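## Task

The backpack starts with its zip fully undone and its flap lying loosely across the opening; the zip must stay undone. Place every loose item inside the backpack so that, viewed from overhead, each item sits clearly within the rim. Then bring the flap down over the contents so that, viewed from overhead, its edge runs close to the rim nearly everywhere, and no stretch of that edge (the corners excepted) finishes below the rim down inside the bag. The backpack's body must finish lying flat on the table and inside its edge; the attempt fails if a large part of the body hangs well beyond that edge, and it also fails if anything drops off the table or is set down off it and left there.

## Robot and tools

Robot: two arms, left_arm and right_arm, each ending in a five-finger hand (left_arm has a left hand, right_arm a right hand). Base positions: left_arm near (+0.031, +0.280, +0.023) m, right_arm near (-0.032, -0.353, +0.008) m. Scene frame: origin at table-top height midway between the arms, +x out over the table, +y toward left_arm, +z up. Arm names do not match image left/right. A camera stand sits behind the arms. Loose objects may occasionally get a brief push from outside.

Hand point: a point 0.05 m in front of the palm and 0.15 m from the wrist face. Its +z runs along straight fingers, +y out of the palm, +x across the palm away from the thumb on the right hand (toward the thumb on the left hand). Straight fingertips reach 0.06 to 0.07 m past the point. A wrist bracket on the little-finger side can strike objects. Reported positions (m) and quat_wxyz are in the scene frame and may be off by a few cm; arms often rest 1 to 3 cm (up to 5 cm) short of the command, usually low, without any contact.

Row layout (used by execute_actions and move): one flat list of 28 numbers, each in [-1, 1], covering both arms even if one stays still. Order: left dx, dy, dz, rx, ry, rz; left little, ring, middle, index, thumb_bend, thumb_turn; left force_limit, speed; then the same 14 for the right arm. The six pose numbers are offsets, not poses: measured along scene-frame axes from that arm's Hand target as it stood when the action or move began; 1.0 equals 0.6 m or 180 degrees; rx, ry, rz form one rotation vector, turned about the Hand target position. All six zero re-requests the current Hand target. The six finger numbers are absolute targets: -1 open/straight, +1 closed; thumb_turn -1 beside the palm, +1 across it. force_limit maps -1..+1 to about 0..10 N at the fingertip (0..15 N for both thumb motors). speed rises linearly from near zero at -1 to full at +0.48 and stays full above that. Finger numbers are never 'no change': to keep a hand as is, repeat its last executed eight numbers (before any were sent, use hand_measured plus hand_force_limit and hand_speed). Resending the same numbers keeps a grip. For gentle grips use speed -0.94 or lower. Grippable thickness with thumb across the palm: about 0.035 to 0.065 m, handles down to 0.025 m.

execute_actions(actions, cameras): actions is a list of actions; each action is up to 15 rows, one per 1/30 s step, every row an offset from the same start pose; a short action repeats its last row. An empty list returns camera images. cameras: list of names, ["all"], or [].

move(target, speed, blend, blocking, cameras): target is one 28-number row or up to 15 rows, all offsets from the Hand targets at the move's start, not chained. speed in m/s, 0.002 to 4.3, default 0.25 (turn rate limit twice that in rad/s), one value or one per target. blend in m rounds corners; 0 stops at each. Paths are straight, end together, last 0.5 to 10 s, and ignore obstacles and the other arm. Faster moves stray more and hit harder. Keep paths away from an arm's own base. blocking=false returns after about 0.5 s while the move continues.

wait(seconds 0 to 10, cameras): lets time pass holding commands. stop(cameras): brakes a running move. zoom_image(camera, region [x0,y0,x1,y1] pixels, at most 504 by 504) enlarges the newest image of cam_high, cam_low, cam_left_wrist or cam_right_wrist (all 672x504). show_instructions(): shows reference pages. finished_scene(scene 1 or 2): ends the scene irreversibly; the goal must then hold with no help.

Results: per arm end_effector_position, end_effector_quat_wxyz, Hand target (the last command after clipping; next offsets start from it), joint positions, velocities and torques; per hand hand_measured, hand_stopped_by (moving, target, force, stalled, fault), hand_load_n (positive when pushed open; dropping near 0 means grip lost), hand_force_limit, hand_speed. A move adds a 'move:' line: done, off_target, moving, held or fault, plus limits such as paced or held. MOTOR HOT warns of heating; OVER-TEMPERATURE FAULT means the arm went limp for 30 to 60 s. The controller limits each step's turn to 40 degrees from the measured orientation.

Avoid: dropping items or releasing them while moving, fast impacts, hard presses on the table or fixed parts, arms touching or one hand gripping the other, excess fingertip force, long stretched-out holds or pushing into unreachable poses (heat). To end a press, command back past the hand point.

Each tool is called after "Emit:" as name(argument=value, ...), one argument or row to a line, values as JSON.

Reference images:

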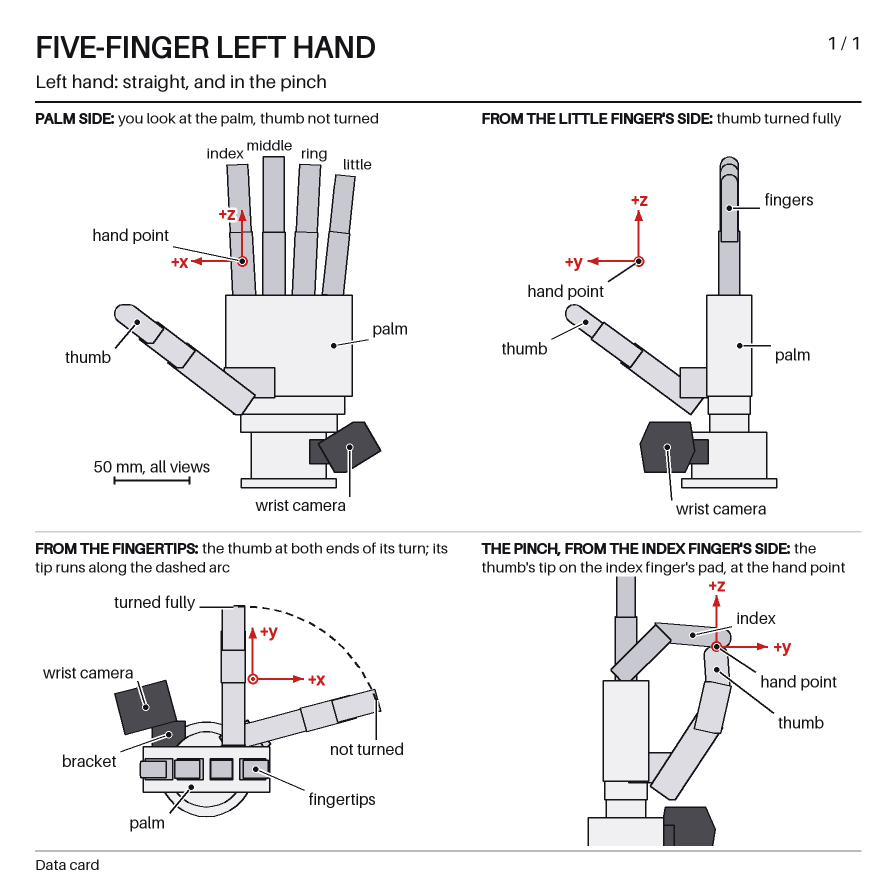

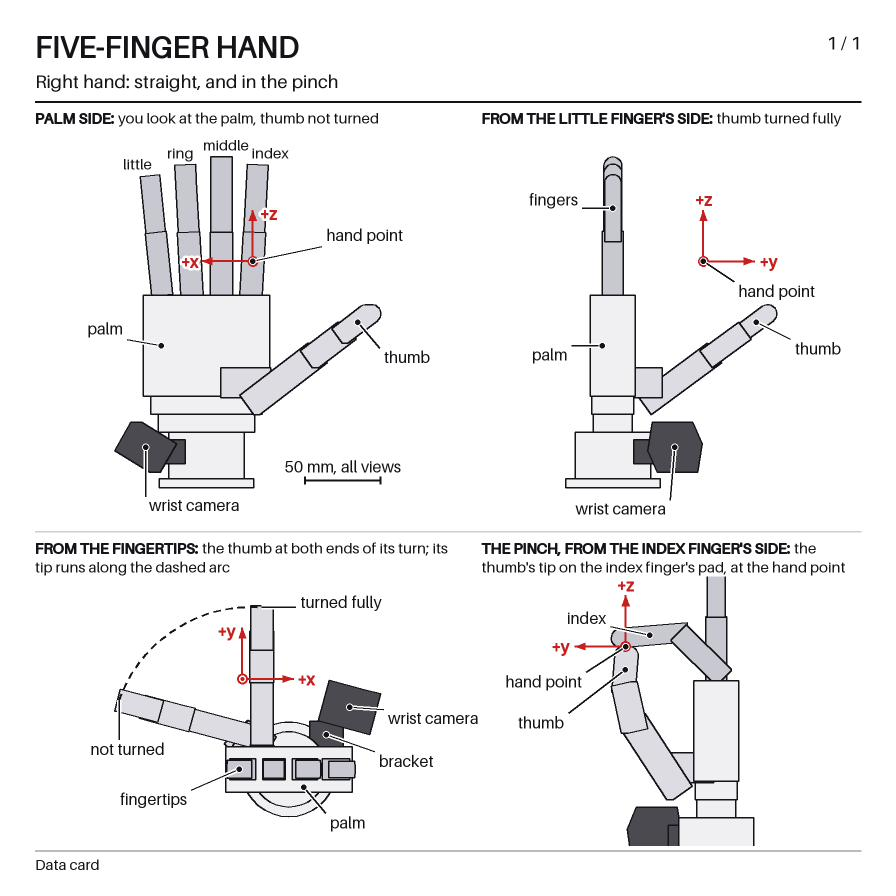

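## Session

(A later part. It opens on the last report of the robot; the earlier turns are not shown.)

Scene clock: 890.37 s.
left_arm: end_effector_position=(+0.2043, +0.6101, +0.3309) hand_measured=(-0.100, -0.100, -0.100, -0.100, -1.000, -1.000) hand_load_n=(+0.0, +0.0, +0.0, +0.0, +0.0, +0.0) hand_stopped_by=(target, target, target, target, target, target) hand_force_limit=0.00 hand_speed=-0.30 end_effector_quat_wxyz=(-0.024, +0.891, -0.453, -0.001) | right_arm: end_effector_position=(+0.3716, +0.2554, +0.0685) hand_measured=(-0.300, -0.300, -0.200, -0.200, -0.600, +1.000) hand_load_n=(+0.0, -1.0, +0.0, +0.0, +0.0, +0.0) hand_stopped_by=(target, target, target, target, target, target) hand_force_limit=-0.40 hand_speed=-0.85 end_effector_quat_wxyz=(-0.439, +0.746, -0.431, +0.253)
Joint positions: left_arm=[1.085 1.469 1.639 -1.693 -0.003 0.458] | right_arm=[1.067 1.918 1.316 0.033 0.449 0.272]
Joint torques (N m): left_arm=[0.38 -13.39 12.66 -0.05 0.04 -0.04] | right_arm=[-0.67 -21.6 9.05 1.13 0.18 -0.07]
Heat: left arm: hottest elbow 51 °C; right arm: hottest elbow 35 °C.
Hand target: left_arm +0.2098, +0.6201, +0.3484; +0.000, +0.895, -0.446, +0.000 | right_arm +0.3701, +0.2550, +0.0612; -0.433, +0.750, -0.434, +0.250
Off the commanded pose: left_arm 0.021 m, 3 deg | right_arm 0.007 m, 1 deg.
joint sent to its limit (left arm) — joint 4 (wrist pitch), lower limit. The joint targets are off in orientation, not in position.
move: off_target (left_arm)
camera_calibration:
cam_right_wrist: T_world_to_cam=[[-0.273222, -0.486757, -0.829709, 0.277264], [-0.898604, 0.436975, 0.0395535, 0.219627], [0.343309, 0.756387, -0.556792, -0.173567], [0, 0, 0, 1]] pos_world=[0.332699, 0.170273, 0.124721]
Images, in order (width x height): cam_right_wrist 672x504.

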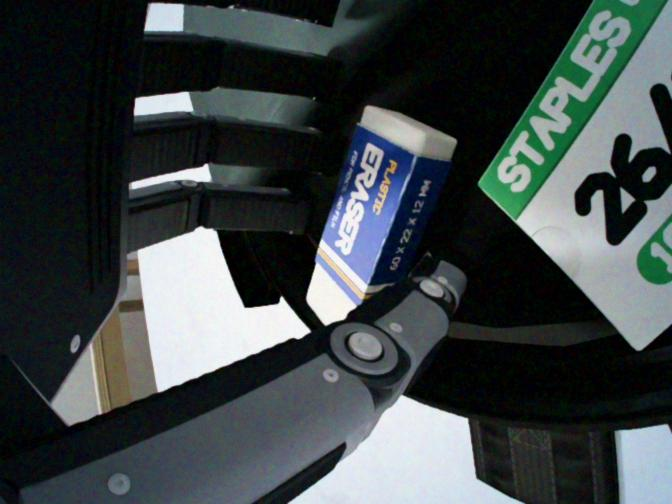

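Emit:
move(
  target=[
    [0,0,0,0,0,0,-0.1,-0.1,-0.1,-0.1,-1,-1,0,-0.3,0,0,0.15,0,0,0,-0.3,-0.3,-0.2,-0.2,-0.6,1,-0.4,-0.85],
    [0,0,0,0,0,0,-0.1,-0.1,-0.1,-0.1,-1,-1,0,-0.3,-0.03,0,0.36,0,0,0,-0.3,-0.3,-0.2,-0.2,-0.6,1,-0.4,-0.85],
    [0,0,0,0,0,0,-0.1,-0.1,-0.1,-0.1,-1,-1,0,-0.3,-0.25,-0.758,0.36,0.0478,0.1784,-0.4873,-0.3,-0.3,-0.2,-0.2,-0.6,1,-0.4,-0.85],
  ],
  speed=[0.1,0.2,0.3],
  blend=[0.02,0.05,0],
  cameras=["cam_high","cam_low"],
)

Scene clock: 933.00 s.
left_arm: end_effector_position=(+0.2043, +0.6101, +0.3309) hand_measured=(-0.100, -0.100, -0.100, -0.100, -1.000, -1.000) hand_load_n=(+0.0, +0.0, +0.0, +0.0, +0.0, +0.0) hand_stopped_by=(target, target, target, target, target, target) hand_force_limit=0.00 hand_speed=-0.30 end_effector_quat_wxyz=(-0.024, +0.891, -0.453, -0.001) | right_arm: end_effector_position=(+0.2238, -0.1953, +0.2786) hand_measured=(-0.300, -0.300, -0.200, -0.200, -0.600, +1.000) hand_load_n=(+0.0, +0.0, +0.0, +0.0, +0.0, +0.0) hand_stopped_by=(target, target, target, target, target, target) hand_force_limit=-0.40 hand_speed=-0.85 end_effector_quat_wxyz=(+0.118, -0.268, +0.932, -0.212)
Joint positions: left_arm=[1.085 1.469 1.639 -1.693 -0.003 0.458] | right_arm=[0.715 0.985 1.133 -1.67 0.488 1.693]
Joint torques (N m): left_arm=[1.2 -14.21 12.53 -0.23 0 -0.04] | right_arm=[-0.62 -6.71 8.54 0.23 0.3 -0.2]
Heat: left arm: hottest elbow 52 °C; right arm: hottest elbow 36 °C.
Hand target: left_arm +0.2098, +0.6201, +0.3484; +0.000, +0.895, -0.446, +0.000 | right_arm +0.2202, -0.1998, +0.2771; +0.066, -0.250, +0.933, -0.250
Off the commanded pose: left_arm 0.021 m, 3 deg | right_arm 0.006 m, 8 deg.
joint sent to its limit (left arm) — joint 4 (wrist pitch), lower limit. The joint targets are off in orientation, not in position.
joint sent to its limit (right arm) — joint 4 (wrist pitch), lower limit. The joint targets are off in orientation, not in position.
move: off_target (left_arm, right_arm)
Images, in order (width x height): cam_high 672x504, cam_low 672x504.

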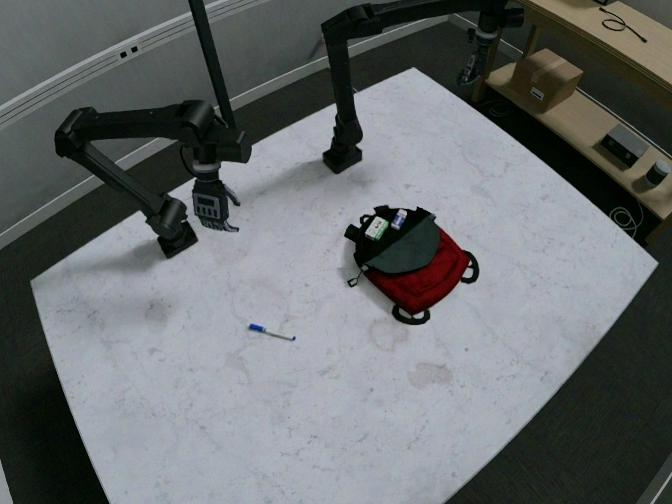

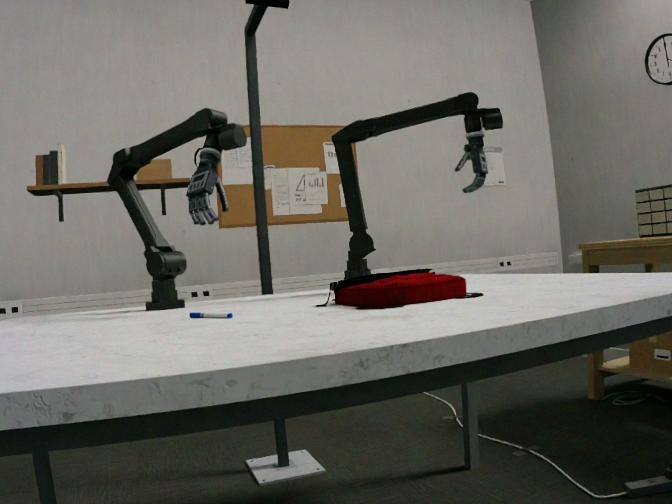

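Emit:
zoom_image(
  camera="cam_high",
  region=[330, 190, 500, 330],
)

Emit:
zoom_image(
  camera="cam_high",
  region=[230, 300, 320, 360],
)

Scaled by 2.965.

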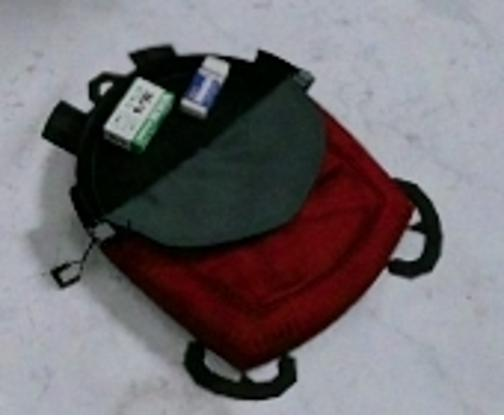

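Scaled by 5.600.

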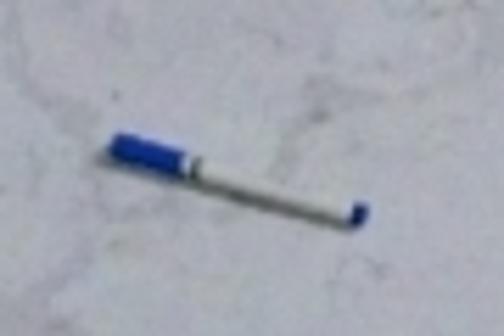

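Emit:
move(
  target=[0.15,-0.867,0.02,-0.0556,-0.4224,-0.4265,-0.35,-0.35,-0.35,-0.35,-0.3,1,0,-0.3,-0.117,-0.667,0.05,0,0,0,-0.3,-0.3,-0.2,-0.2,-0.6,1,-0.4,-0.85],
  speed=0.35,
  cameras=["cam_high"],
)

Scene clock: 949.80 s.
left_arm: end_effector_position=(+0.2981, +0.1033, +0.3633) hand_measured=(-0.350, -0.350, -0.350, -0.350, -0.300, +1.000) hand_load_n=(+0.0, +0.0, +0.0, +0.0, +0.0, +0.0) hand_stopped_by=(target, target, target, target, target, target) hand_force_limit=0.00 hand_speed=-0.30 end_effector_quat_wxyz=(+0.189, -0.266, +0.776, -0.540) | right_arm: end_effector_position=(+0.1437, -0.5843, +0.2843) hand_measured=(-0.300, -0.300, -0.200, -0.200, -0.600, +1.000) hand_load_n=(+0.0, +0.0, +0.0, +0.0, +0.0, +0.0) hand_stopped_by=(target, target, target, target, target, target) hand_force_limit=-0.40 hand_speed=-0.85 end_effector_quat_wxyz=(+0.060, -0.250, +0.941, -0.222)
Joint positions: left_arm=[-0.164 0.63 0.863 -0.696 0.688 0.313] | right_arm=[-1 0.919 1.104 -1.291 0.012 0.027]
Joint torques (N m): left_arm=[-0.62 -2.78 8.39 2.11 0.03 -0.06] | right_arm=[-1.32 -5.42 14.22 1.58 -0.01 -0.28]
Heat: left arm: hottest elbow 51 °C; right arm: hottest elbow 35 °C.
Hand target: left_arm +0.2999, +0.0999, +0.3604; +0.187, -0.267, +0.774, -0.543 | right_arm +0.1500, -0.5999, +0.3072; +0.066, -0.250, +0.933, -0.250
Off the commanded pose: left_arm 0.005 m, 0 deg | right_arm 0.028 m, 3 deg.
move: off_target (right_arm)
Images, in order (width x height): cam_high 672x504.

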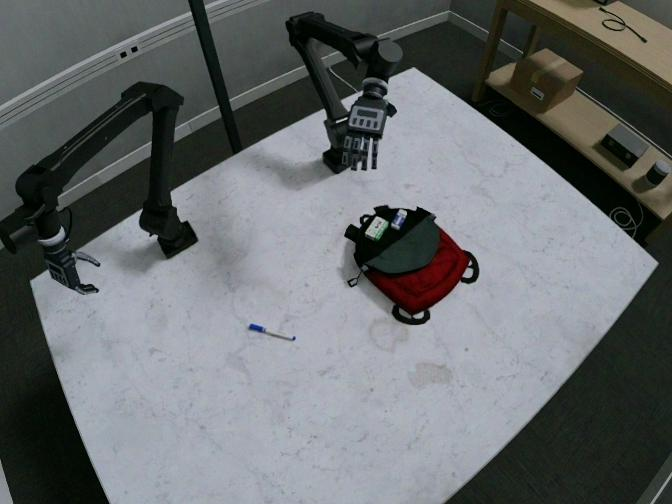

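Emit:
move(
  target=[0.1812,-0.587,-0.4007,0,0,0,-0.35,-0.35,-0.35,-0.35,-0.3,1,0,-0.3,0,0,0,0,0,0,-0.3,-0.3,-0.2,-0.2,-0.6,1,-0.4,-0.85],
  speed=0.3,
  cameras=["cam_left_wrist","cam_high"],
)

Scene clock: 956.83 s.
left_arm: end_effector_position=(+0.3949, -0.2282, +0.0959) hand_measured=(-0.350, -0.350, -0.350, -0.350, -0.300, +1.000) hand_load_n=(+0.0, +0.0, +0.0, +0.0, +0.0, +0.0) hand_stopped_by=(target, target, target, target, target, target) hand_force_limit=0.00 hand_speed=-0.30 end_effector_quat_wxyz=(+0.181, -0.270, +0.792, -0.517) | right_arm: end_effector_position=(+0.1436, -0.5843, +0.2843) hand_measured=(-0.300, -0.300, -0.200, -0.200, -0.600, +1.000) hand_load_n=(+0.0, +0.0, +0.0, +0.0, +0.0, +0.0) hand_stopped_by=(target, target, target, target, target, target) hand_force_limit=-0.40 hand_speed=-0.85 end_effector_quat_wxyz=(+0.059, -0.250, +0.941, -0.222)
Joint positions: left_arm=[-0.902 1.673 0.906 0.356 0.006 0.012] | right_arm=[-1 0.919 1.104 -1.291 0.012 0.027]
Joint torques (N m): left_arm=[-0.21 -16.56 11.6 2.3 -0.22 -0.03] | right_arm=[-1.08 -4.84 14.3 1.42 -0.03 -0.25]
Heat: left arm: hottest elbow 50 °C; right arm: hottest elbow 37 °C.
Hand target: left_arm +0.4085, -0.2523, +0.1200; +0.187, -0.267, +0.774, -0.543 | right_arm +0.1499, -0.6000, +0.3072; +0.066, -0.250, +0.933, -0.250
Off the commanded pose: left_arm 0.037 m, 4 deg | right_arm 0.028 m, 3 deg.
move: off_target (left_arm, right_arm)
camera_calibration:
cam_left_wrist: T_world_to_cam=[[-0.0106045, -0.441126, 0.897382, -0.187155], [-0.999323, -0.0269522, -0.025058, 0.388277], [0.0352402, -0.89704, -0.440542, -0.0634445], [0, 0, 0, 1]] pos_world=[0.388265, -0.129006, 0.149729]
Images, in order (width x height): cam_high 672x504, cam_left_wrist 672x504.

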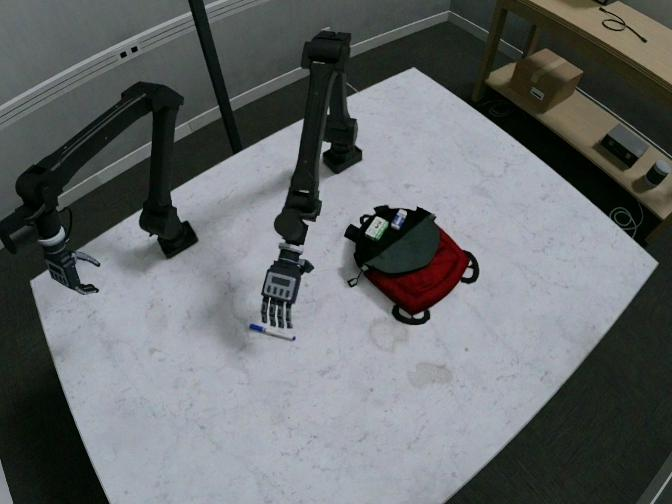

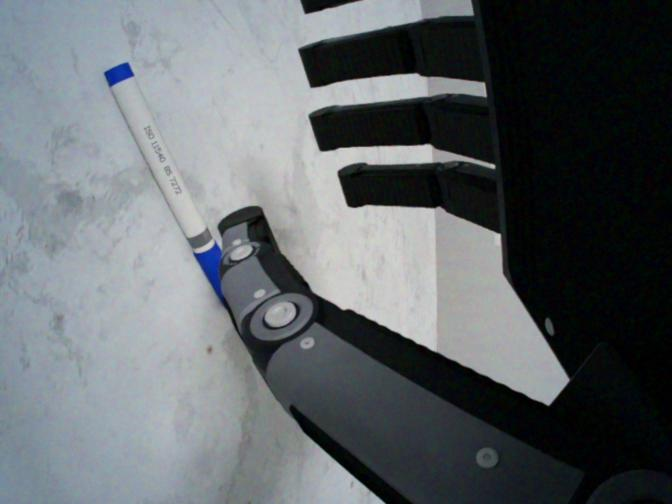

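Emit:
move(
  target=[0.0032,-0.0213,-0.1167,0,0,0,-0.35,-0.35,-0.35,-0.35,-0.3,1,0,-0.3,0,0,0,0,0,0,-0.3,-0.3,-0.2,-0.2,-0.6,1,-0.4,-0.85],
  speed=0.1,
  cameras=["cam_left_wrist"],
)

Scene clock: 970.00 s.
left_arm: end_effector_position=(+0.3997, -0.2403, +0.0279) hand_measured=(-0.350, -0.350, -0.350, -0.350, -0.300, +1.000) hand_load_n=(+0.0, +0.0, +0.0, +0.0, +0.0, +0.0) hand_stopped_by=(target, target, target, target, target, target) hand_force_limit=0.00 hand_speed=-0.30 end_effector_quat_wxyz=(+0.182, -0.271, +0.791, -0.517) | right_arm: end_effector_position=(+0.1436, -0.5843, +0.2843) hand_measured=(-0.300, -0.300, -0.200, -0.200, -0.600, +1.000) hand_load_n=(+0.0, +0.0, +0.0, +0.0, +0.0, +0.0) hand_stopped_by=(target, target, target, target, target, target) hand_force_limit=-0.40 hand_speed=-0.85 end_effector_quat_wxyz=(+0.059, -0.250, +0.941, -0.222)
Joint positions: left_arm=[-0.911 1.848 0.906 0.531 -0.006 0.007] | right_arm=[-1 0.919 1.104 -1.291 0.012 0.027]
Joint torques (N m): left_arm=[-0.79 -18.96 9.94 2.41 -0.27 -0.01] | right_arm=[-0.73 -6.18 14.17 1.72 -0.01 -0.24]
Heat: left arm: hottest elbow 48 °C; right arm: hottest elbow 38 °C.
Hand target: left_arm +0.4104, -0.2651, +0.0500; +0.187, -0.267, +0.774, -0.543 | right_arm +0.1499, -0.6000, +0.3072; +0.066, -0.250, +0.933, -0.250
Off the commanded pose: left_arm 0.035 m, 4 deg | right_arm 0.028 m, 3 deg.
move: off_target (left_arm, right_arm)
camera_calibration:
cam_left_wrist: T_world_to_cam=[[-0.00971062, -0.441566, 0.897176, -0.131864], [-0.999206, -0.0303923, -0.0257732, 0.390166], [0.0386478, -0.896714, -0.44092, -0.105761], [0, 0, 0, 1]] pos_world=[0.392663, -0.141206, 0.0817292]
Images, in order (width x height): cam_left_wrist 672x504.

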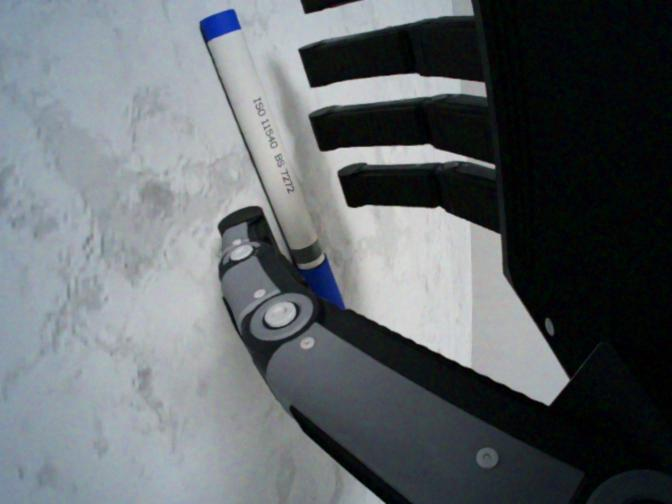

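Emit:
move(
  target=[
    [0.0092,-0.0385,0.05,0,0,0,-0.35,-0.35,-0.35,-0.35,-0.3,1,0,-0.3,0,0,0,0,0,0,-0.3,-0.3,-0.2,-0.2,-0.6,1,-0.4,-0.85],
    [0.0092,-0.0385,-0.0133,0,0,0,-0.35,-0.35,-0.35,-0.35,-0.3,1,0,-0.3,0,0,0,0,0,0,-0.3,-0.3,-0.2,-0.2,-0.6,1,-0.4,-0.85],
  ],
  speed=0.1,
  cameras=["cam_left_wrist"],
)

Scene clock: 989.33 s.
left_arm: end_effector_position=(+0.4085, -0.2680, +0.0222) hand_measured=(-0.350, -0.350, -0.350, -0.350, -0.300, +1.000) hand_load_n=(+0.0, +0.0, +0.0, +0.0, +0.0, +0.0) hand_stopped_by=(target, target, target, target, target, target) hand_force_limit=0.00 hand_speed=-0.30 end_effector_quat_wxyz=(+0.184, -0.269, +0.790, -0.520) | right_arm: end_effector_position=(+0.1436, -0.5843, +0.2843) hand_measured=(-0.300, -0.300, -0.200, -0.200, -0.600, +1.000) hand_load_n=(+0.0, +0.0, +0.0, +0.0, +0.0, +0.0) hand_stopped_by=(target, target, target, target, target, target) hand_force_limit=-0.40 hand_speed=-0.85 end_effector_quat_wxyz=(+0.059, -0.250, +0.941, -0.222)
Joint positions: left_arm=[-0.931 1.91 0.985 0.521 -0.023 0.001] | right_arm=[-1 0.919 1.104 -1.291 0.012 0.027]
Joint torques (N m): left_arm=[-0.97 -20.48 9.14 2.47 -0.24 -0.05] | right_arm=[-1.61 -5.95 14.43 1.55 0 -0.31]
Heat: left arm: hottest elbow 47 °C; right arm: hottest elbow 40 °C.
Hand target: left_arm +0.4158, -0.2882, +0.0421; +0.187, -0.267, +0.774, -0.543 | right_arm +0.1499, -0.6000, +0.3072; +0.066, -0.250, +0.933, -0.250
Off the commanded pose: left_arm 0.029 m, 3 deg | right_arm 0.028 m, 3 deg.
move: off_target (left_arm, right_arm)
camera_calibration:
cam_left_wrist: T_world_to_cam=[[-0.0151966, -0.437077, 0.899295, -0.135518], [-0.999088, -0.0292443, -0.0310963, 0.398324], [0.0398908, -0.898948, -0.436235, -0.134636], [0, 0, 0, 1]] pos_world=[0.401272, -0.168614, 0.0755245]
Images, in order (width x height): cam_left_wrist 672x504.

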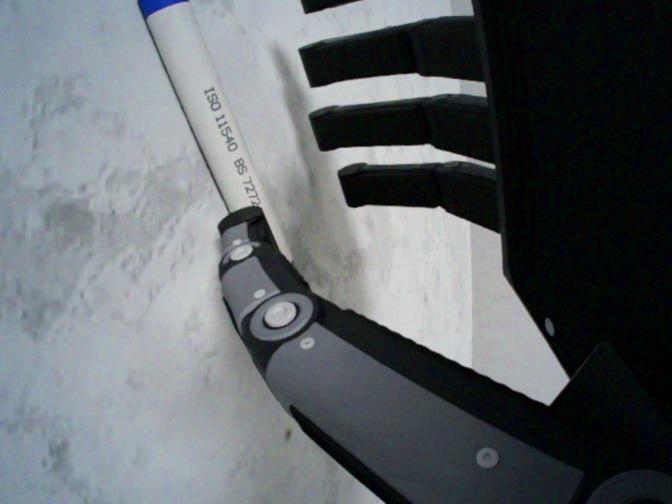

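Emit:
move(
  target=[
    [0,0,0.05,0,0,0,-0.35,-0.35,-0.35,-0.35,-0.3,1,0,-0.3,0,0,0,0,0,0,-0.3,-0.3,-0.2,-0.2,-0.6,1,-0.4,-0.85],
    [-0.003,0.0035,-0.0137,0,0,0,-0.35,-0.35,-0.35,-0.35,-0.3,1,0,-0.3,0,0,0,0,0,0,-0.3,-0.3,-0.2,-0.2,-0.6,1,-0.4,-0.85],
  ],
  speed=0.08,
  cameras=["cam_left_wrist"],
)

Scene clock: 1001.83 s.
left_arm: end_effector_position=(+0.4098, -0.2697, +0.0194) hand_measured=(-0.350, -0.350, -0.350, -0.350, -0.300, +1.000) hand_load_n=(+0.0, +0.0, +0.0, +0.0, +0.0, +0.0) hand_stopped_by=(target, target, target, target, target, target) hand_force_limit=0.00 hand_speed=-0.30 end_effector_quat_wxyz=(+0.185, -0.269, +0.787, -0.524) | right_arm: end_effector_position=(+0.1436, -0.5843, +0.2843) hand_measured=(-0.300, -0.300, -0.200, -0.200, -0.600, +1.000) hand_load_n=(+0.0, +0.0, +0.0, +0.0, +0.0, +0.0) hand_stopped_by=(target, target, target, target, target, target) hand_force_limit=-0.40 hand_speed=-0.85 end_effector_quat_wxyz=(+0.059, -0.250, +0.941, -0.222)
Joint positions: left_arm=[-0.931 1.922 0.985 0.545 -0.024 0.001] | right_arm=[-1 0.919 1.104 -1.291 0.012 0.027]
Joint torques (N m): left_arm=[-0.97 -20.66 8.36 2.47 -0.22 -0.06] | right_arm=[-1.44 -5.6 14.45 1.65 -0.04 -0.22]
Heat: left arm: hottest elbow 46 °C; right arm: hottest elbow 41 °C.
Hand target: left_arm +0.4140, -0.2861, +0.0337; +0.186, -0.267, +0.774, -0.543 | right_arm +0.1499, -0.6000, +0.3072; +0.066, -0.250, +0.933, -0.250
Off the commanded pose: left_arm 0.022 m, 3 deg | right_arm 0.028 m, 3 deg.
move: off_target (left_arm, right_arm)
camera_calibration:
cam_left_wrist: T_world_to_cam=[[-0.0208873, -0.428985, 0.90307, -0.129308], [-0.998851, -0.0300175, -0.0373618, 0.399305], [0.0431356, -0.902813, -0.427865, -0.139942], [0, 0, 0, 1]] pos_world=[0.402182, -0.169827, 0.0718169]
Images, in order (width x height): cam_left_wrist 672x504.

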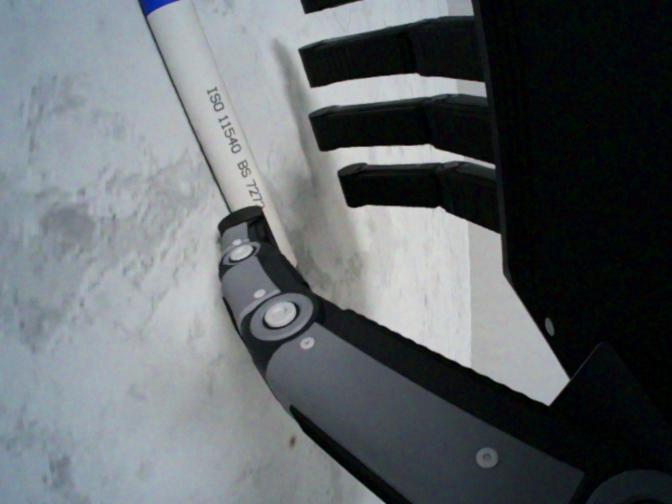

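Emit:
move(
  target=[
    [0,0,0.05,0,0,0,-0.35,-0.35,-0.35,-0.35,-0.3,1,0,-0.3,0,0,0,0,0,0,-0.3,-0.3,-0.2,-0.2,-0.6,1,-0.4,-0.85],
    [-0.003,0.0035,-0.0125,0,0,0,-0.35,-0.35,-0.35,-0.35,-0.3,1,0,-0.3,0,0,0,0,0,0,-0.3,-0.3,-0.2,-0.2,-0.6,1,-0.4,-0.85],
  ],
  speed=0.08,
  cameras=["cam_left_wrist","cam_low"],
)

Scene clock: 1010.67 s.
left_arm: end_effector_position=(+0.4109, -0.2710, +0.0162) hand_measured=(-0.350, -0.350, -0.350, -0.350, -0.300, +1.000) hand_load_n=(+0.0, +0.0, +0.0, +0.0, +0.0, +0.0) hand_stopped_by=(target, target, target, target, target, target) hand_force_limit=0.00 hand_speed=-0.30 end_effector_quat_wxyz=(+0.186, -0.268, +0.784, -0.528) | right_arm: end_effector_position=(+0.1436, -0.5843, +0.2843) hand_measured=(-0.300, -0.300, -0.200, -0.200, -0.600, +1.000) hand_load_n=(+0.0, +0.0, +0.0, +0.0, +0.0, +0.0) hand_stopped_by=(target, target, target, target, target, target) hand_force_limit=-0.40 hand_speed=-0.85 end_effector_quat_wxyz=(+0.059, -0.250, +0.941, -0.222)
Joint positions: left_arm=[-0.931 1.935 0.985 0.567 -0.024 0.001] | right_arm=[-1 0.919 1.104 -1.291 0.012 0.027]
Joint torques (N m): left_arm=[-1.08 -19.84 7.54 2.29 -0.25 -0.02] | right_arm=[-1.32 -4.89 14.26 1.72 0 -0.28]
Heat: left arm: hottest elbow 45 °C; right arm: hottest elbow 41 °C.
Hand target: left_arm +0.4122, -0.2841, +0.0262; +0.187, -0.267, +0.774, -0.543 | right_arm +0.1499, -0.6000, +0.3072; +0.066, -0.250, +0.933, -0.250
Off the commanded pose: left_arm 0.016 m, 2 deg | right_arm 0.028 m, 3 deg.
move: off_target (left_arm, right_arm)
camera_calibration:
cam_left_wrist: T_world_to_cam=[[-0.026014, -0.422183, 0.906137, -0.123087], [-0.998608, -0.0306331, -0.0429411, 0.400108], [0.0458868, -0.905993, -0.420798, -0.144736], [0, 0, 0, 1]] pos_world=[0.40299, -0.170838, 0.0678106]
Images, in order (width x height): cam_low 672x504, cam_left_wrist 672x504.

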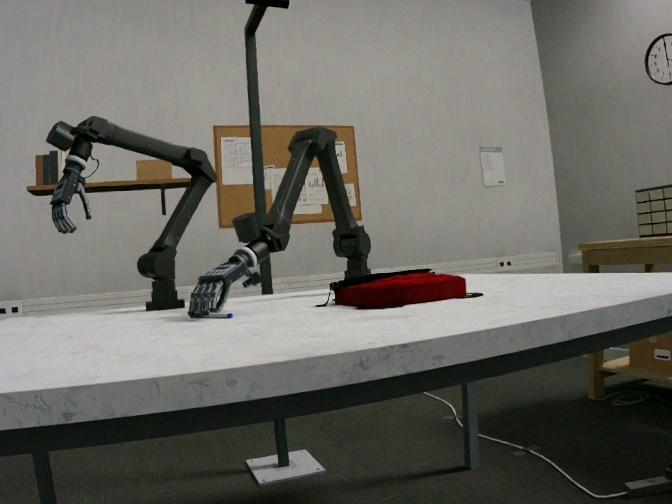

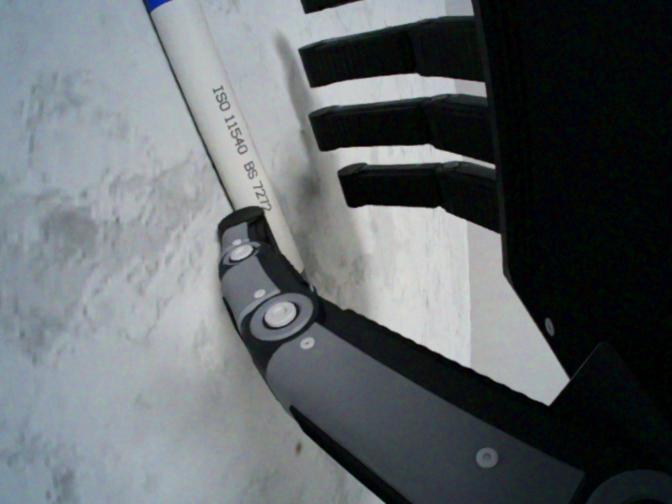

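Emit:
move(
  target=[0,0,0,0,0,0,-0.35,-0.35,0.3,0.3,-0.3,1,-0.4,-0.88,0,0,0,0,0,0,-0.3,-0.3,-0.2,-0.2,-0.6,1,-0.4,-0.85],
  speed=0.08,
  cameras=["cam_left_wrist"],
)

Scene clock: 1020.13 s.
left_arm: end_effector_position=(+0.4110, -0.2711, +0.0163) hand_measured=(-0.350, -0.350, +0.150, +0.194, -0.302, +1.000) hand_load_n=(+0.0, +0.0, +5.0, +3.0, +5.5, +0.0) hand_stopped_by=(target, target, force, force, target, target) hand_force_limit=-0.40 hand_speed=-0.88 end_effector_quat_wxyz=(+0.187, -0.268, +0.784, -0.528) | right_arm: end_effector_position=(+0.1436, -0.5843, +0.2843) hand_measured=(-0.300, -0.300, -0.200, -0.200, -0.600, +1.000) hand_load_n=(+0.0, +0.0, +0.0, +0.0, +0.0, +0.0) hand_stopped_by=(target, target, target, target, target, target) hand_force_limit=-0.40 hand_speed=-0.85 end_effector_quat_wxyz=(+0.059, -0.250, +0.941, -0.222)
Joint positions: left_arm=[-0.931 1.935 0.985 0.568 -0.024 0.001] | right_arm=[-1 0.919 1.104 -1.291 0.012 0.027]
Joint torques (N m): left_arm=[-0.73 -19.84 7.53 2.54 -0.3 -0.05] | right_arm=[-1.73 -4.84 14.22 1.62 0.06 -0.22]
Heat: left arm: hottest elbow 45 °C; right arm: hottest elbow 42 °C.
Hand target: left_arm +0.4122, -0.2840, +0.0262; +0.187, -0.267, +0.774, -0.543 | right_arm +0.1499, -0.6000, +0.3072; +0.066, -0.250, +0.933, -0.250
Off the commanded pose: left_arm 0.016 m, 2 deg | right_arm 0.028 m, 3 deg.
move: off_target (left_arm, right_arm)
camera_calibration:
cam_left_wrist: T_world_to_cam=[[-0.0258305, -0.421781, 0.90633, -0.123196], [-0.99859, -0.0311832, -0.0429717, 0.400012], [0.046387, -0.906161, -0.420381, -0.144953], [0, 0, 0, 1]] pos_world=[0.40299, -0.170839, 0.0679103]
Images, in order (width x height): cam_left_wrist 672x504.

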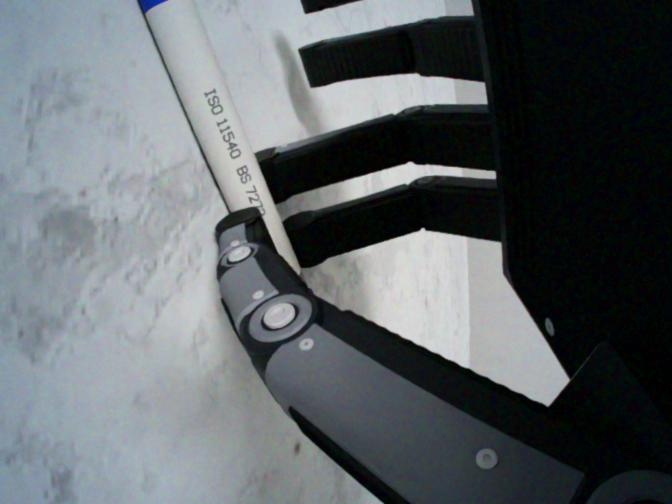

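Emit:
move(
  target=[0,0,0.1,0,0,0,-0.35,-0.35,0.3,0.3,-0.3,1,-0.4,-0.88,0,0,0,0,0,0,-0.3,-0.3,-0.2,-0.2,-0.6,1,-0.4,-0.85],
  speed=0.06,
  cameras=["cam_left_wrist"],
)

Scene clock: 1024.43 s.
left_arm: end_effector_position=(+0.4075, -0.2664, +0.0609) hand_measured=(-0.350, -0.350, +0.150, +0.194, -0.302, +1.000) hand_load_n=(+0.0, +0.0, +5.0, +3.5, +5.5, +0.5) hand_stopped_by=(target, target, force, force, target, target) hand_force_limit=-0.40 hand_speed=-0.88 end_effector_quat_wxyz=(+0.186, -0.269, +0.786, -0.525) | right_arm: end_effector_position=(+0.1436, -0.5843, +0.2843) hand_measured=(-0.300, -0.300, -0.200, -0.200, -0.600, +1.000) hand_load_n=(+0.0, +0.0, +0.0, +0.0, +0.0, +0.0) hand_stopped_by=(target, target, target, target, target, target) hand_force_limit=-0.40 hand_speed=-0.85 end_effector_quat_wxyz=(+0.059, -0.250, +0.941, -0.222)
Joint positions: left_arm=[-0.931 1.824 0.985 0.449 -0.024 0.001] | right_arm=[-1 0.919 1.104 -1.291 0.012 0.027]
Joint torques (N m): left_arm=[-0.38 -20.19 10.06 1.43 -0.2 -0.05] | right_arm=[-1.44 -5.95 14.35 1.69 0.04 -0.25]
Heat: left arm: hottest elbow 44 °C; right arm: hottest elbow 42 °C.
Hand target: left_arm +0.4122, -0.2840, +0.0862; +0.187, -0.267, +0.774, -0.543 | right_arm +0.1499, -0.6000, +0.3072; +0.066, -0.250, +0.933, -0.250
Off the commanded pose: left_arm 0.031 m, 2 deg | right_arm 0.028 m, 3 deg.
move: off_target (left_arm, right_arm)
camera_calibration:
cam_left_wrist: T_world_to_cam=[[-0.0217287, -0.427341, 0.903829, -0.164673], [-0.998776, -0.0308931, -0.038618, 0.398521], [0.0444251, -0.903562, -0.426147, -0.119936], [0, 0, 0, 1]] pos_world=[0.399783, -0.16643, 0.113115]
Images, in order (width x height): cam_left_wrist 672x504.

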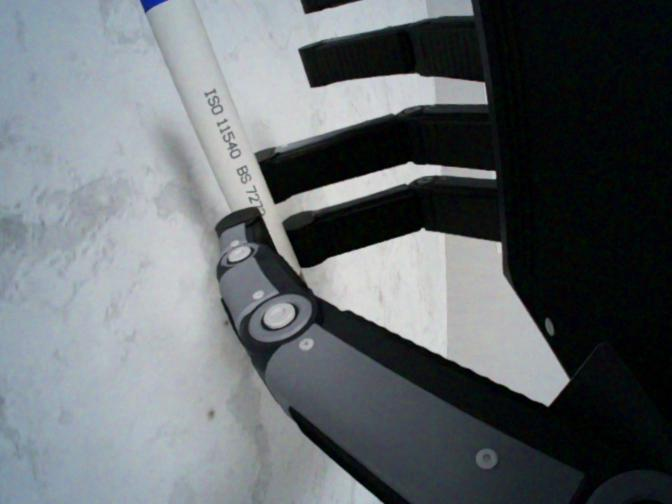

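Emit:
move(
  target=[
    [0,0,0.25,0,0,0,0.05,0.05,0.3,0.3,-0.3,1,-0.4,-0.88,0,0,0,0,0,0,-0.3,-0.3,-0.2,-0.2,-0.6,1,-0.4,-0.85],
    [-0.037,0.79,0.273,0.0378,0.0775,0.2872,0.05,0.05,0.3,0.3,-0.3,1,-0.4,-0.88,0,0,0,0,0,0,-0.3,-0.3,-0.2,-0.2,-0.6,1,-0.4,-0.85],
  ],
  speed=[0.15,0.2],
  blend=[0.04,0],
  cameras=["cam_left_wrist","cam_high"],
)

Scene clock: 1048.60 s.
left_arm: end_effector_position=(+0.3939, +0.1857, +0.2543) hand_measured=(+0.050, +0.050, +0.150, +0.194, -0.302, +1.000) hand_load_n=(+0.0, +0.0, +5.0, +3.0, +5.5, +0.0) hand_stopped_by=(target, target, force, force, target, target) hand_force_limit=-0.40 hand_speed=-0.88 end_effector_quat_wxyz=(-0.327, +0.628, -0.622, +0.333) | right_arm: end_effector_position=(+0.1436, -0.5843, +0.2843) hand_measured=(-0.300, -0.300, -0.200, -0.200, -0.600, +1.000) hand_load_n=(+0.0, +0.0, +0.0, +0.0, +0.0, +0.0) hand_stopped_by=(target, target, target, target, target, target) hand_force_limit=-0.40 hand_speed=-0.85 end_effector_quat_wxyz=(+0.059, -0.250, +0.941, -0.222)
Joint positions: left_arm=[-0.26 0.786 0.75 -0.577 -0.206 -0.158] | right_arm=[-1 0.919 1.104 -1.291 0.012 0.027]
Joint torques (N m): left_arm=[0.73 -6.12 8.9 1.14 -0.04 0.19] | right_arm=[-1.55 -5.13 14.39 1.57 0 -0.23]
Heat: left arm: hottest elbow 44 °C; right arm: hottest elbow 43 °C.
Hand target: left_arm +0.3901, +0.1900, +0.2500; -0.327, +0.628, -0.627, +0.327 | right_arm +0.1499, -0.6000, +0.3072; +0.066, -0.250, +0.933, -0.250
Off the commanded pose: left_arm 0.007 m, 1 deg | right_arm 0.028 m, 3 deg.
move: off_target (right_arm)
camera_calibration:
cam_left_wrist: T_world_to_cam=[[0.504476, -0.260486, 0.823196, -0.364364], [-0.583335, -0.805735, 0.102523, 0.350686], [0.636572, -0.531919, -0.558425, 0.102951], [0, 0, 0, 1]] pos_world=[0.322844, 0.24241, 0.32148]
Images, in order (width x height): cam_high 672x504, cam_left_wrist 672x504.

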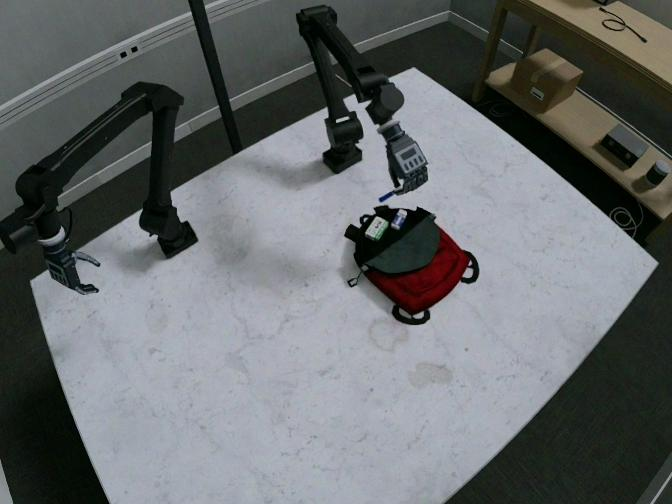

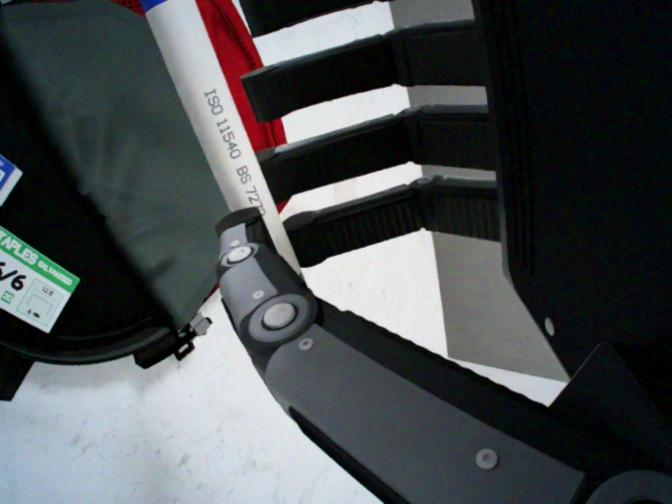

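Emit:
move(
  target=[-0.1,0.0,-0.1,0,0,0,0.05,0.05,0.3,0.3,-0.3,1,-0.4,-0.88,0,0,0,0,0,0,-0.3,-0.3,-0.2,-0.2,-0.6,1,-0.4,-0.85],
  speed=0.2,
  cameras=["cam_left_wrist"],
)

Scene clock: 1064.63 s.
left_arm: end_effector_position=(+0.3314, +0.1931, +0.1917) hand_measured=(+0.050, +0.050, +0.150, +0.194, -0.302, +1.000) hand_load_n=(+0.0, +0.0, +5.0, +3.5, +5.5, +0.0) hand_stopped_by=(target, target, force, force, target, target) hand_force_limit=-0.40 hand_speed=-0.88 end_effector_quat_wxyz=(-0.328, +0.627, -0.629, +0.322) | right_arm: end_effector_position=(+0.1436, -0.5843, +0.2843) hand_measured=(-0.300, -0.300, -0.200, -0.200, -0.600, +1.000) hand_load_n=(+0.0, +0.0, +0.0, +0.0, +0.5, +0.0) hand_stopped_by=(target, target, target, target, target, target) hand_force_limit=-0.40 hand_speed=-0.85 end_effector_quat_wxyz=(+0.059, -0.250, +0.941, -0.222)
Joint positions: left_arm=[-0.318 0.591 0.529 -0.577 -0.261 -0.179] | right_arm=[-1 0.919 1.104 -1.291 0.012 0.027]
Joint torques (N m): left_arm=[-1.2 -2.96 8.92 1.83 -0.36 -0.03] | right_arm=[-0.91 -4.95 14.49 1.68 0.02 -0.24]
Heat: left arm: hottest elbow 43 °C; right arm: hottest elbow 43 °C.
Hand target: left_arm +0.3300, +0.1900, +0.1900; -0.327, +0.628, -0.627, +0.327 | right_arm +0.1499, -0.6000, +0.3072; +0.066, -0.250, +0.933, -0.250
Off the commanded pose: left_arm 0.004 m, 1 deg | right_arm 0.028 m, 3 deg.
move: off_target (right_arm)
camera_calibration:
cam_left_wrist: T_world_to_cam=[[0.516748, -0.278788, 0.809474, -0.277257], [-0.583839, -0.80629, 0.0950168, 0.328332], [0.626181, -0.521702, -0.579416, 0.117125], [0, 0, 0, 1]] pos_world=[0.261624, 0.248539, 0.2611]
Images, in order (width x height): cam_left_wrist 672x504.

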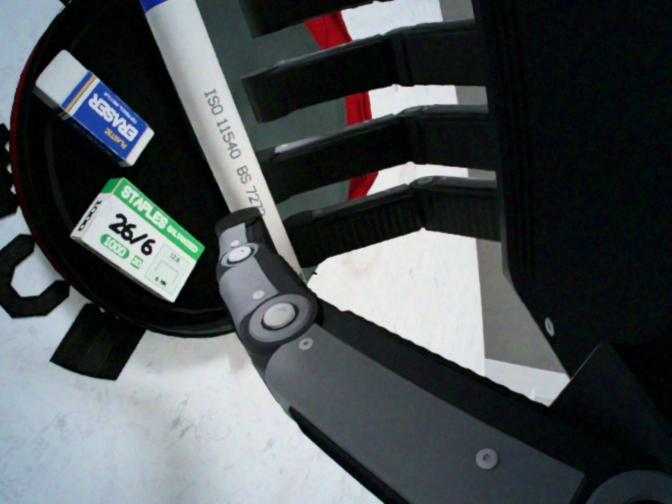

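Emit:
move(
  target=[
    [0.1283,-0.005,-0.03,0,0.1278,0,0.12,0.12,0.3,0.3,-0.3,1,-0.4,-0.88,0,0,0,0,0,0,-0.3,-0.3,-0.2,-0.2,-0.6,1,-0.4,-0.85],
    [0.1283,-0.005,-0.1917,0,0.1278,0,0.12,0.12,0.3,0.3,-0.3,1,-0.4,-0.88,0,0,0,0,0,0,-0.3,-0.3,-0.2,-0.2,-0.6,1,-0.4,-0.85],
  ],
  speed=[0.15,0.1],
  cameras=["cam_left_wrist","cam_high"],
)

Scene clock: 1120.83 s.
left_arm: end_effector_position=(+0.4056, +0.1832, +0.0787) hand_measured=(+0.120, +0.120, +0.150, +0.194, -0.302, +1.000) hand_load_n=(+0.0, +0.0, +5.0, +3.0, +5.5, +0.0) hand_stopped_by=(target, target, force, force, target, target) hand_force_limit=-0.40 hand_speed=-0.88 end_effector_quat_wxyz=(-0.193, +0.682, -0.678, +0.194) | right_arm: end_effector_position=(+0.1436, -0.5843, +0.2843) hand_measured=(-0.300, -0.300, -0.200, -0.200, -0.600, +1.000) hand_load_n=(+0.0, +0.0, +0.0, +0.0, +0.5, +0.0) hand_stopped_by=(target, target, target, target, target, target) hand_force_limit=-0.40 hand_speed=-0.85 end_effector_quat_wxyz=(+0.059, -0.250, +0.941, -0.222)
Joint positions: left_arm=[-0.203 1.241 0.704 -0.487 -0.104 -0.175] | right_arm=[-1 0.919 1.104 -1.291 0.012 0.027]
Joint torques (N m): left_arm=[1.26 -9.7 7.54 1.7 0.04 0.2] | right_arm=[-1.14 -4.89 14.39 1.69 -0.04 -0.22]
Heat: left arm: hottest elbow 44 °C; right arm: hottest elbow 44 °C.
Hand target: left_arm +0.4070, +0.1870, +0.0750; -0.195, +0.680, -0.679, +0.195 | right_arm +0.1499, -0.6000, +0.3072; +0.066, -0.250, +0.933, -0.250
Off the commanded pose: left_arm 0.006 m, 0 deg | right_arm 0.028 m, 3 deg.
move: off_target (right_arm)
camera_calibration:
cam_left_wrist: T_world_to_cam=[[0.793344, -0.267338, 0.546933, -0.320524], [-0.495079, -0.80614, 0.324092, 0.32033], [0.354262, -0.527892, -0.771899, 0.12669], [0, 0, 0, 1]] pos_world=[0.367993, 0.239421, 0.169281]
Images, in order (width x height): cam_high 672x504, cam_left_wrist 672x504.

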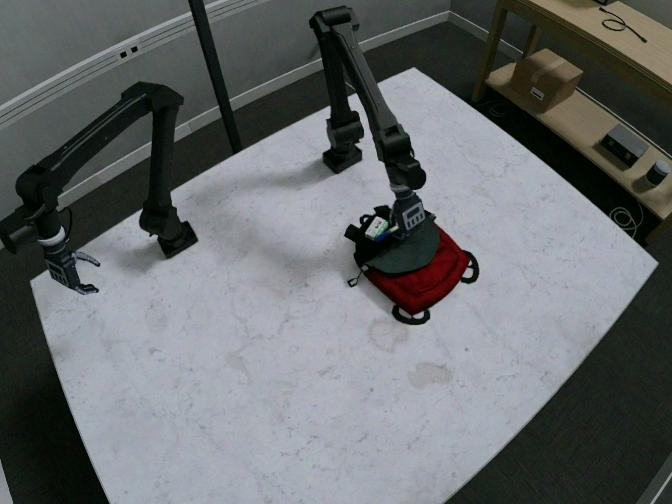

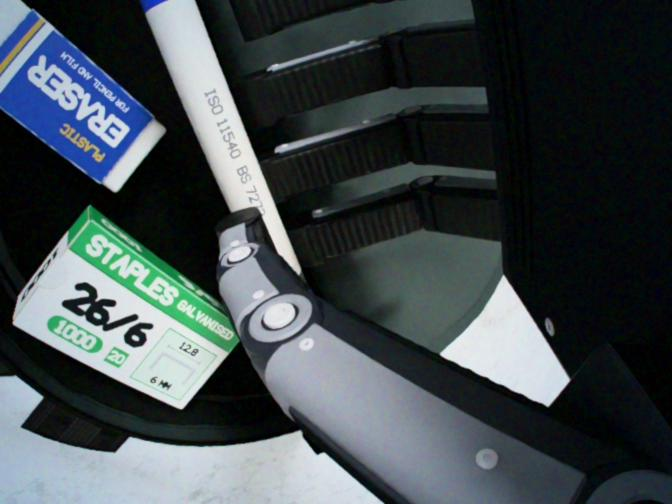

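Emit:
move(
  target=[
    [-0.0667,0.0133,0.0583,0,-0.0889,0,0.12,0.12,0.3,0.3,-0.3,1,-0.4,-0.88,0,0,0,0,0,0,-0.3,-0.3,-0.2,-0.2,-0.6,1,-0.4,-0.85],
    [-0.0667,0.0133,-0.01,0,-0.0889,0,0.12,0.12,0.3,0.3,-0.3,1,-0.4,-0.88,0,0,0,0,0,0,-0.3,-0.3,-0.2,-0.2,-0.6,1,-0.4,-0.85],
  ],
  speed=[0.1,0.06],
  cameras=["cam_left_wrist"],
)

Scene clock: 1141.30 s.
left_arm: end_effector_position=(+0.3674, +0.1973, +0.0723) hand_measured=(+0.120, +0.120, +0.150, +0.194, -0.302, +1.000) hand_load_n=(+0.0, +0.0, +5.0, +3.5, +5.5, +0.0) hand_stopped_by=(target, target, force, force, target, target) hand_force_limit=-0.40 hand_speed=-0.88 end_effector_quat_wxyz=(-0.285, +0.654, -0.639, +0.287) | right_arm: end_effector_position=(+0.1436, -0.5843, +0.2843) hand_measured=(-0.300, -0.300, -0.200, -0.200, -0.600, +1.000) hand_load_n=(+0.0, +0.0, +0.0, +0.0, +0.0, +0.0) hand_stopped_by=(target, target, target, target, target, target) hand_force_limit=-0.40 hand_speed=-0.85 end_effector_quat_wxyz=(+0.059, -0.250, +0.941, -0.222)
Joint positions: left_arm=[-0.221 0.969 0.397 -0.179 -0.165 -0.169] | right_arm=[-1 0.919 1.104 -1.291 0.012 0.027]
Joint torques (N m): left_arm=[-0.26 -5.19 7.6 2.35 -0.35 0.23] | right_arm=[-0.09 -5.77 14.08 2.04 -0.04 -0.24]
Heat: left arm: hottest elbow 43 °C; right arm: hottest elbow 44 °C.
Hand target: left_arm +0.3669, +0.1951, +0.0689; -0.288, +0.646, -0.645, +0.288 | right_arm +0.1499, -0.6000, +0.3072; +0.066, -0.250, +0.933, -0.250
Off the commanded pose: left_arm 0.004 m, 1 deg | right_arm 0.028 m, 3 deg.
move: off_target (right_arm)
camera_calibration:
cam_left_wrist: T_world_to_cam=[[0.61711, -0.252175, 0.745374, -0.235537], [-0.552909, -0.81296, 0.182724, 0.347767], [0.559881, -0.524885, -0.641116, 0.0570987], [0, 0, 0, 1]] pos_world=[0.305668, 0.253294, 0.148625]
Images, in order (width x height): cam_left_wrist 672x504.

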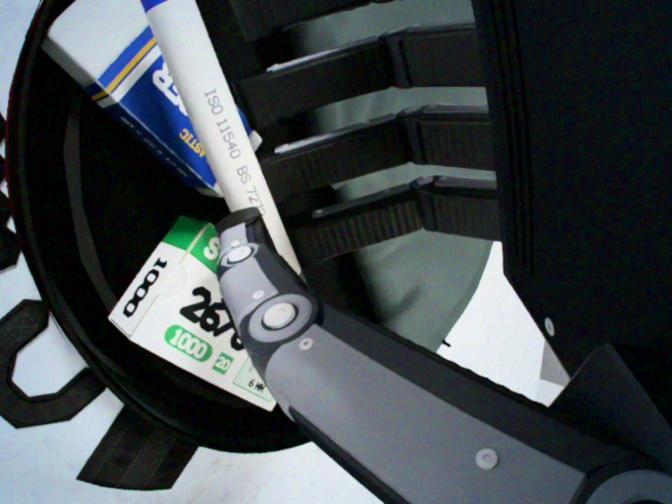

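Emit:
move(
  target=[0,0,-0.018,0,0,0,0.12,0.12,0.3,0.3,-0.3,1,-0.4,-0.88,0,0,0,0,0,0,-0.3,-0.3,-0.2,-0.2,-0.6,1,-0.4,-0.85],
  speed=0.04,
  cameras=["cam_left_wrist"],
)

Scene clock: 1145.53 s.
left_arm: end_effector_position=(+0.3678, +0.1973, +0.0617) hand_measured=(+0.120, +0.120, +0.150, +0.194, -0.302, +1.000) hand_load_n=(+0.0, +0.0, +5.0, +3.5, +5.5, +0.0) hand_stopped_by=(target, target, force, force, target, target) hand_force_limit=-0.40 hand_speed=-0.88 end_effector_quat_wxyz=(-0.285, +0.654, -0.639, +0.288) | right_arm: end_effector_position=(+0.1436, -0.5843, +0.2843) hand_measured=(-0.300, -0.300, -0.200, -0.200, -0.600, +1.000) hand_load_n=(+0.0, +0.0, +0.0, +0.0, +0.0, +0.0) hand_stopped_by=(target, target, target, target, target, target) hand_force_limit=-0.40 hand_speed=-0.85 end_effector_quat_wxyz=(+0.059, -0.250, +0.941, -0.222)
Joint positions: left_arm=[-0.221 0.999 0.378 -0.13 -0.165 -0.168] | right_arm=[-1 0.919 1.104 -1.291 0.012 0.027]
Joint torques (N m): left_arm=[-0.21 -5.77 7.25 2.17 -0.33 0.26] | right_arm=[-1.44 -5.36 14.32 1.68 -0.05 -0.31]
Heat: left arm: hottest elbow 43 °C; right arm: hottest elbow 44 °C.
Hand target: left_arm +0.3669, +0.1951, +0.0581; -0.288, +0.646, -0.645, +0.288 | right_arm +0.1499, -0.6000, +0.3072; +0.066, -0.250, +0.933, -0.250
Off the commanded pose: left_arm 0.004 m, 1 deg | right_arm 0.028 m, 3 deg.
move: off_target (right_arm)
camera_calibration:
cam_left_wrist: T_world_to_cam=[[0.616546, -0.252426, 0.745756, -0.227589], [-0.553257, -0.812824, 0.182272, 0.349943], [0.560159, -0.524974, -0.6408, 0.0499115], [0, 0, 0, 1]] pos_world=[0.305969, 0.253195, 0.137924]
Images, in order (width x height): cam_left_wrist 672x504.

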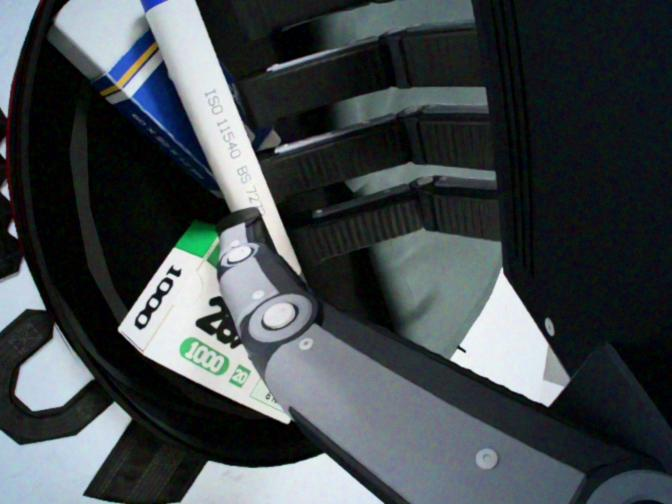

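Emit:
move(
  target=[0,0,-0.012,0,0,0,0.12,0.12,0.3,0.3,-0.3,1,-0.4,-0.88,0,0,0,0,0,0,-0.3,-0.3,-0.2,-0.2,-0.6,1,-0.4,-0.85],
  speed=0.03,
  cameras=["cam_left_wrist"],
)

Scene clock: 1149.83 s.
left_arm: end_effector_position=(+0.3710, +0.1966, +0.0586) hand_measured=(+0.120, +0.120, +0.150, +0.194, -0.302, +1.000) hand_load_n=(+0.0, +0.0, +5.0, +2.0, +5.5, +0.0) hand_stopped_by=(target, target, force, force, target, target) hand_force_limit=-0.40 hand_speed=-0.88 end_effector_quat_wxyz=(-0.287, +0.653, -0.637, +0.292) | right_arm: end_effector_position=(+0.1436, -0.5843, +0.2843) hand_measured=(-0.300, -0.300, -0.200, -0.200, -0.600, +1.000) hand_load_n=(+0.0, +0.0, +0.0, +0.0, +0.0, +0.0) hand_stopped_by=(target, target, target, target, target, target) hand_force_limit=-0.40 hand_speed=-0.85 end_effector_quat_wxyz=(+0.059, -0.250, +0.941, -0.222)
Joint positions: left_arm=[-0.221 1.016 0.372 -0.095 -0.165 -0.168] | right_arm=[-1 0.919 1.104 -1.291 0.012 0.027]
Joint torques (N m): left_arm=[-0.44 -5.25 6.48 1.95 -0.34 0.22] | right_arm=[-0.26 -5.42 14.13 1.66 -0.03 -0.2]
Heat: left arm: hottest elbow 43 °C; right arm: hottest elbow 44 °C.
Hand target: left_arm +0.3669, +0.1951, +0.0509; -0.288, +0.646, -0.645, +0.288 | right_arm +0.1499, -0.6000, +0.3072; +0.066, -0.250, +0.933, -0.250
Off the commanded pose: left_arm 0.009 m, 1 deg | right_arm 0.028 m, 3 deg.
move: off_target (right_arm)
camera_calibration:
cam_left_wrist: T_world_to_cam=[[0.608677, -0.250673, 0.752779, -0.225318], [-0.555141, -0.812411, 0.178342, 0.352567], [0.56686, -0.526451, -0.633655, 0.0432017], [0, 0, 0, 1]] pos_world=[0.308381, 0.252692, 0.134112]
Images, in order (width x height): cam_left_wrist 672x504.

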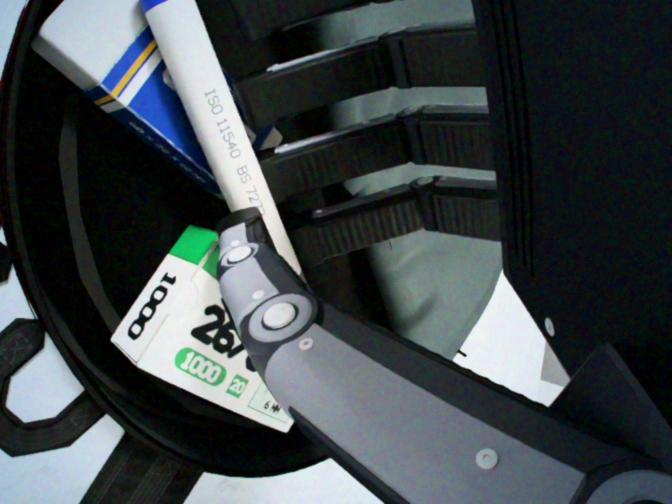

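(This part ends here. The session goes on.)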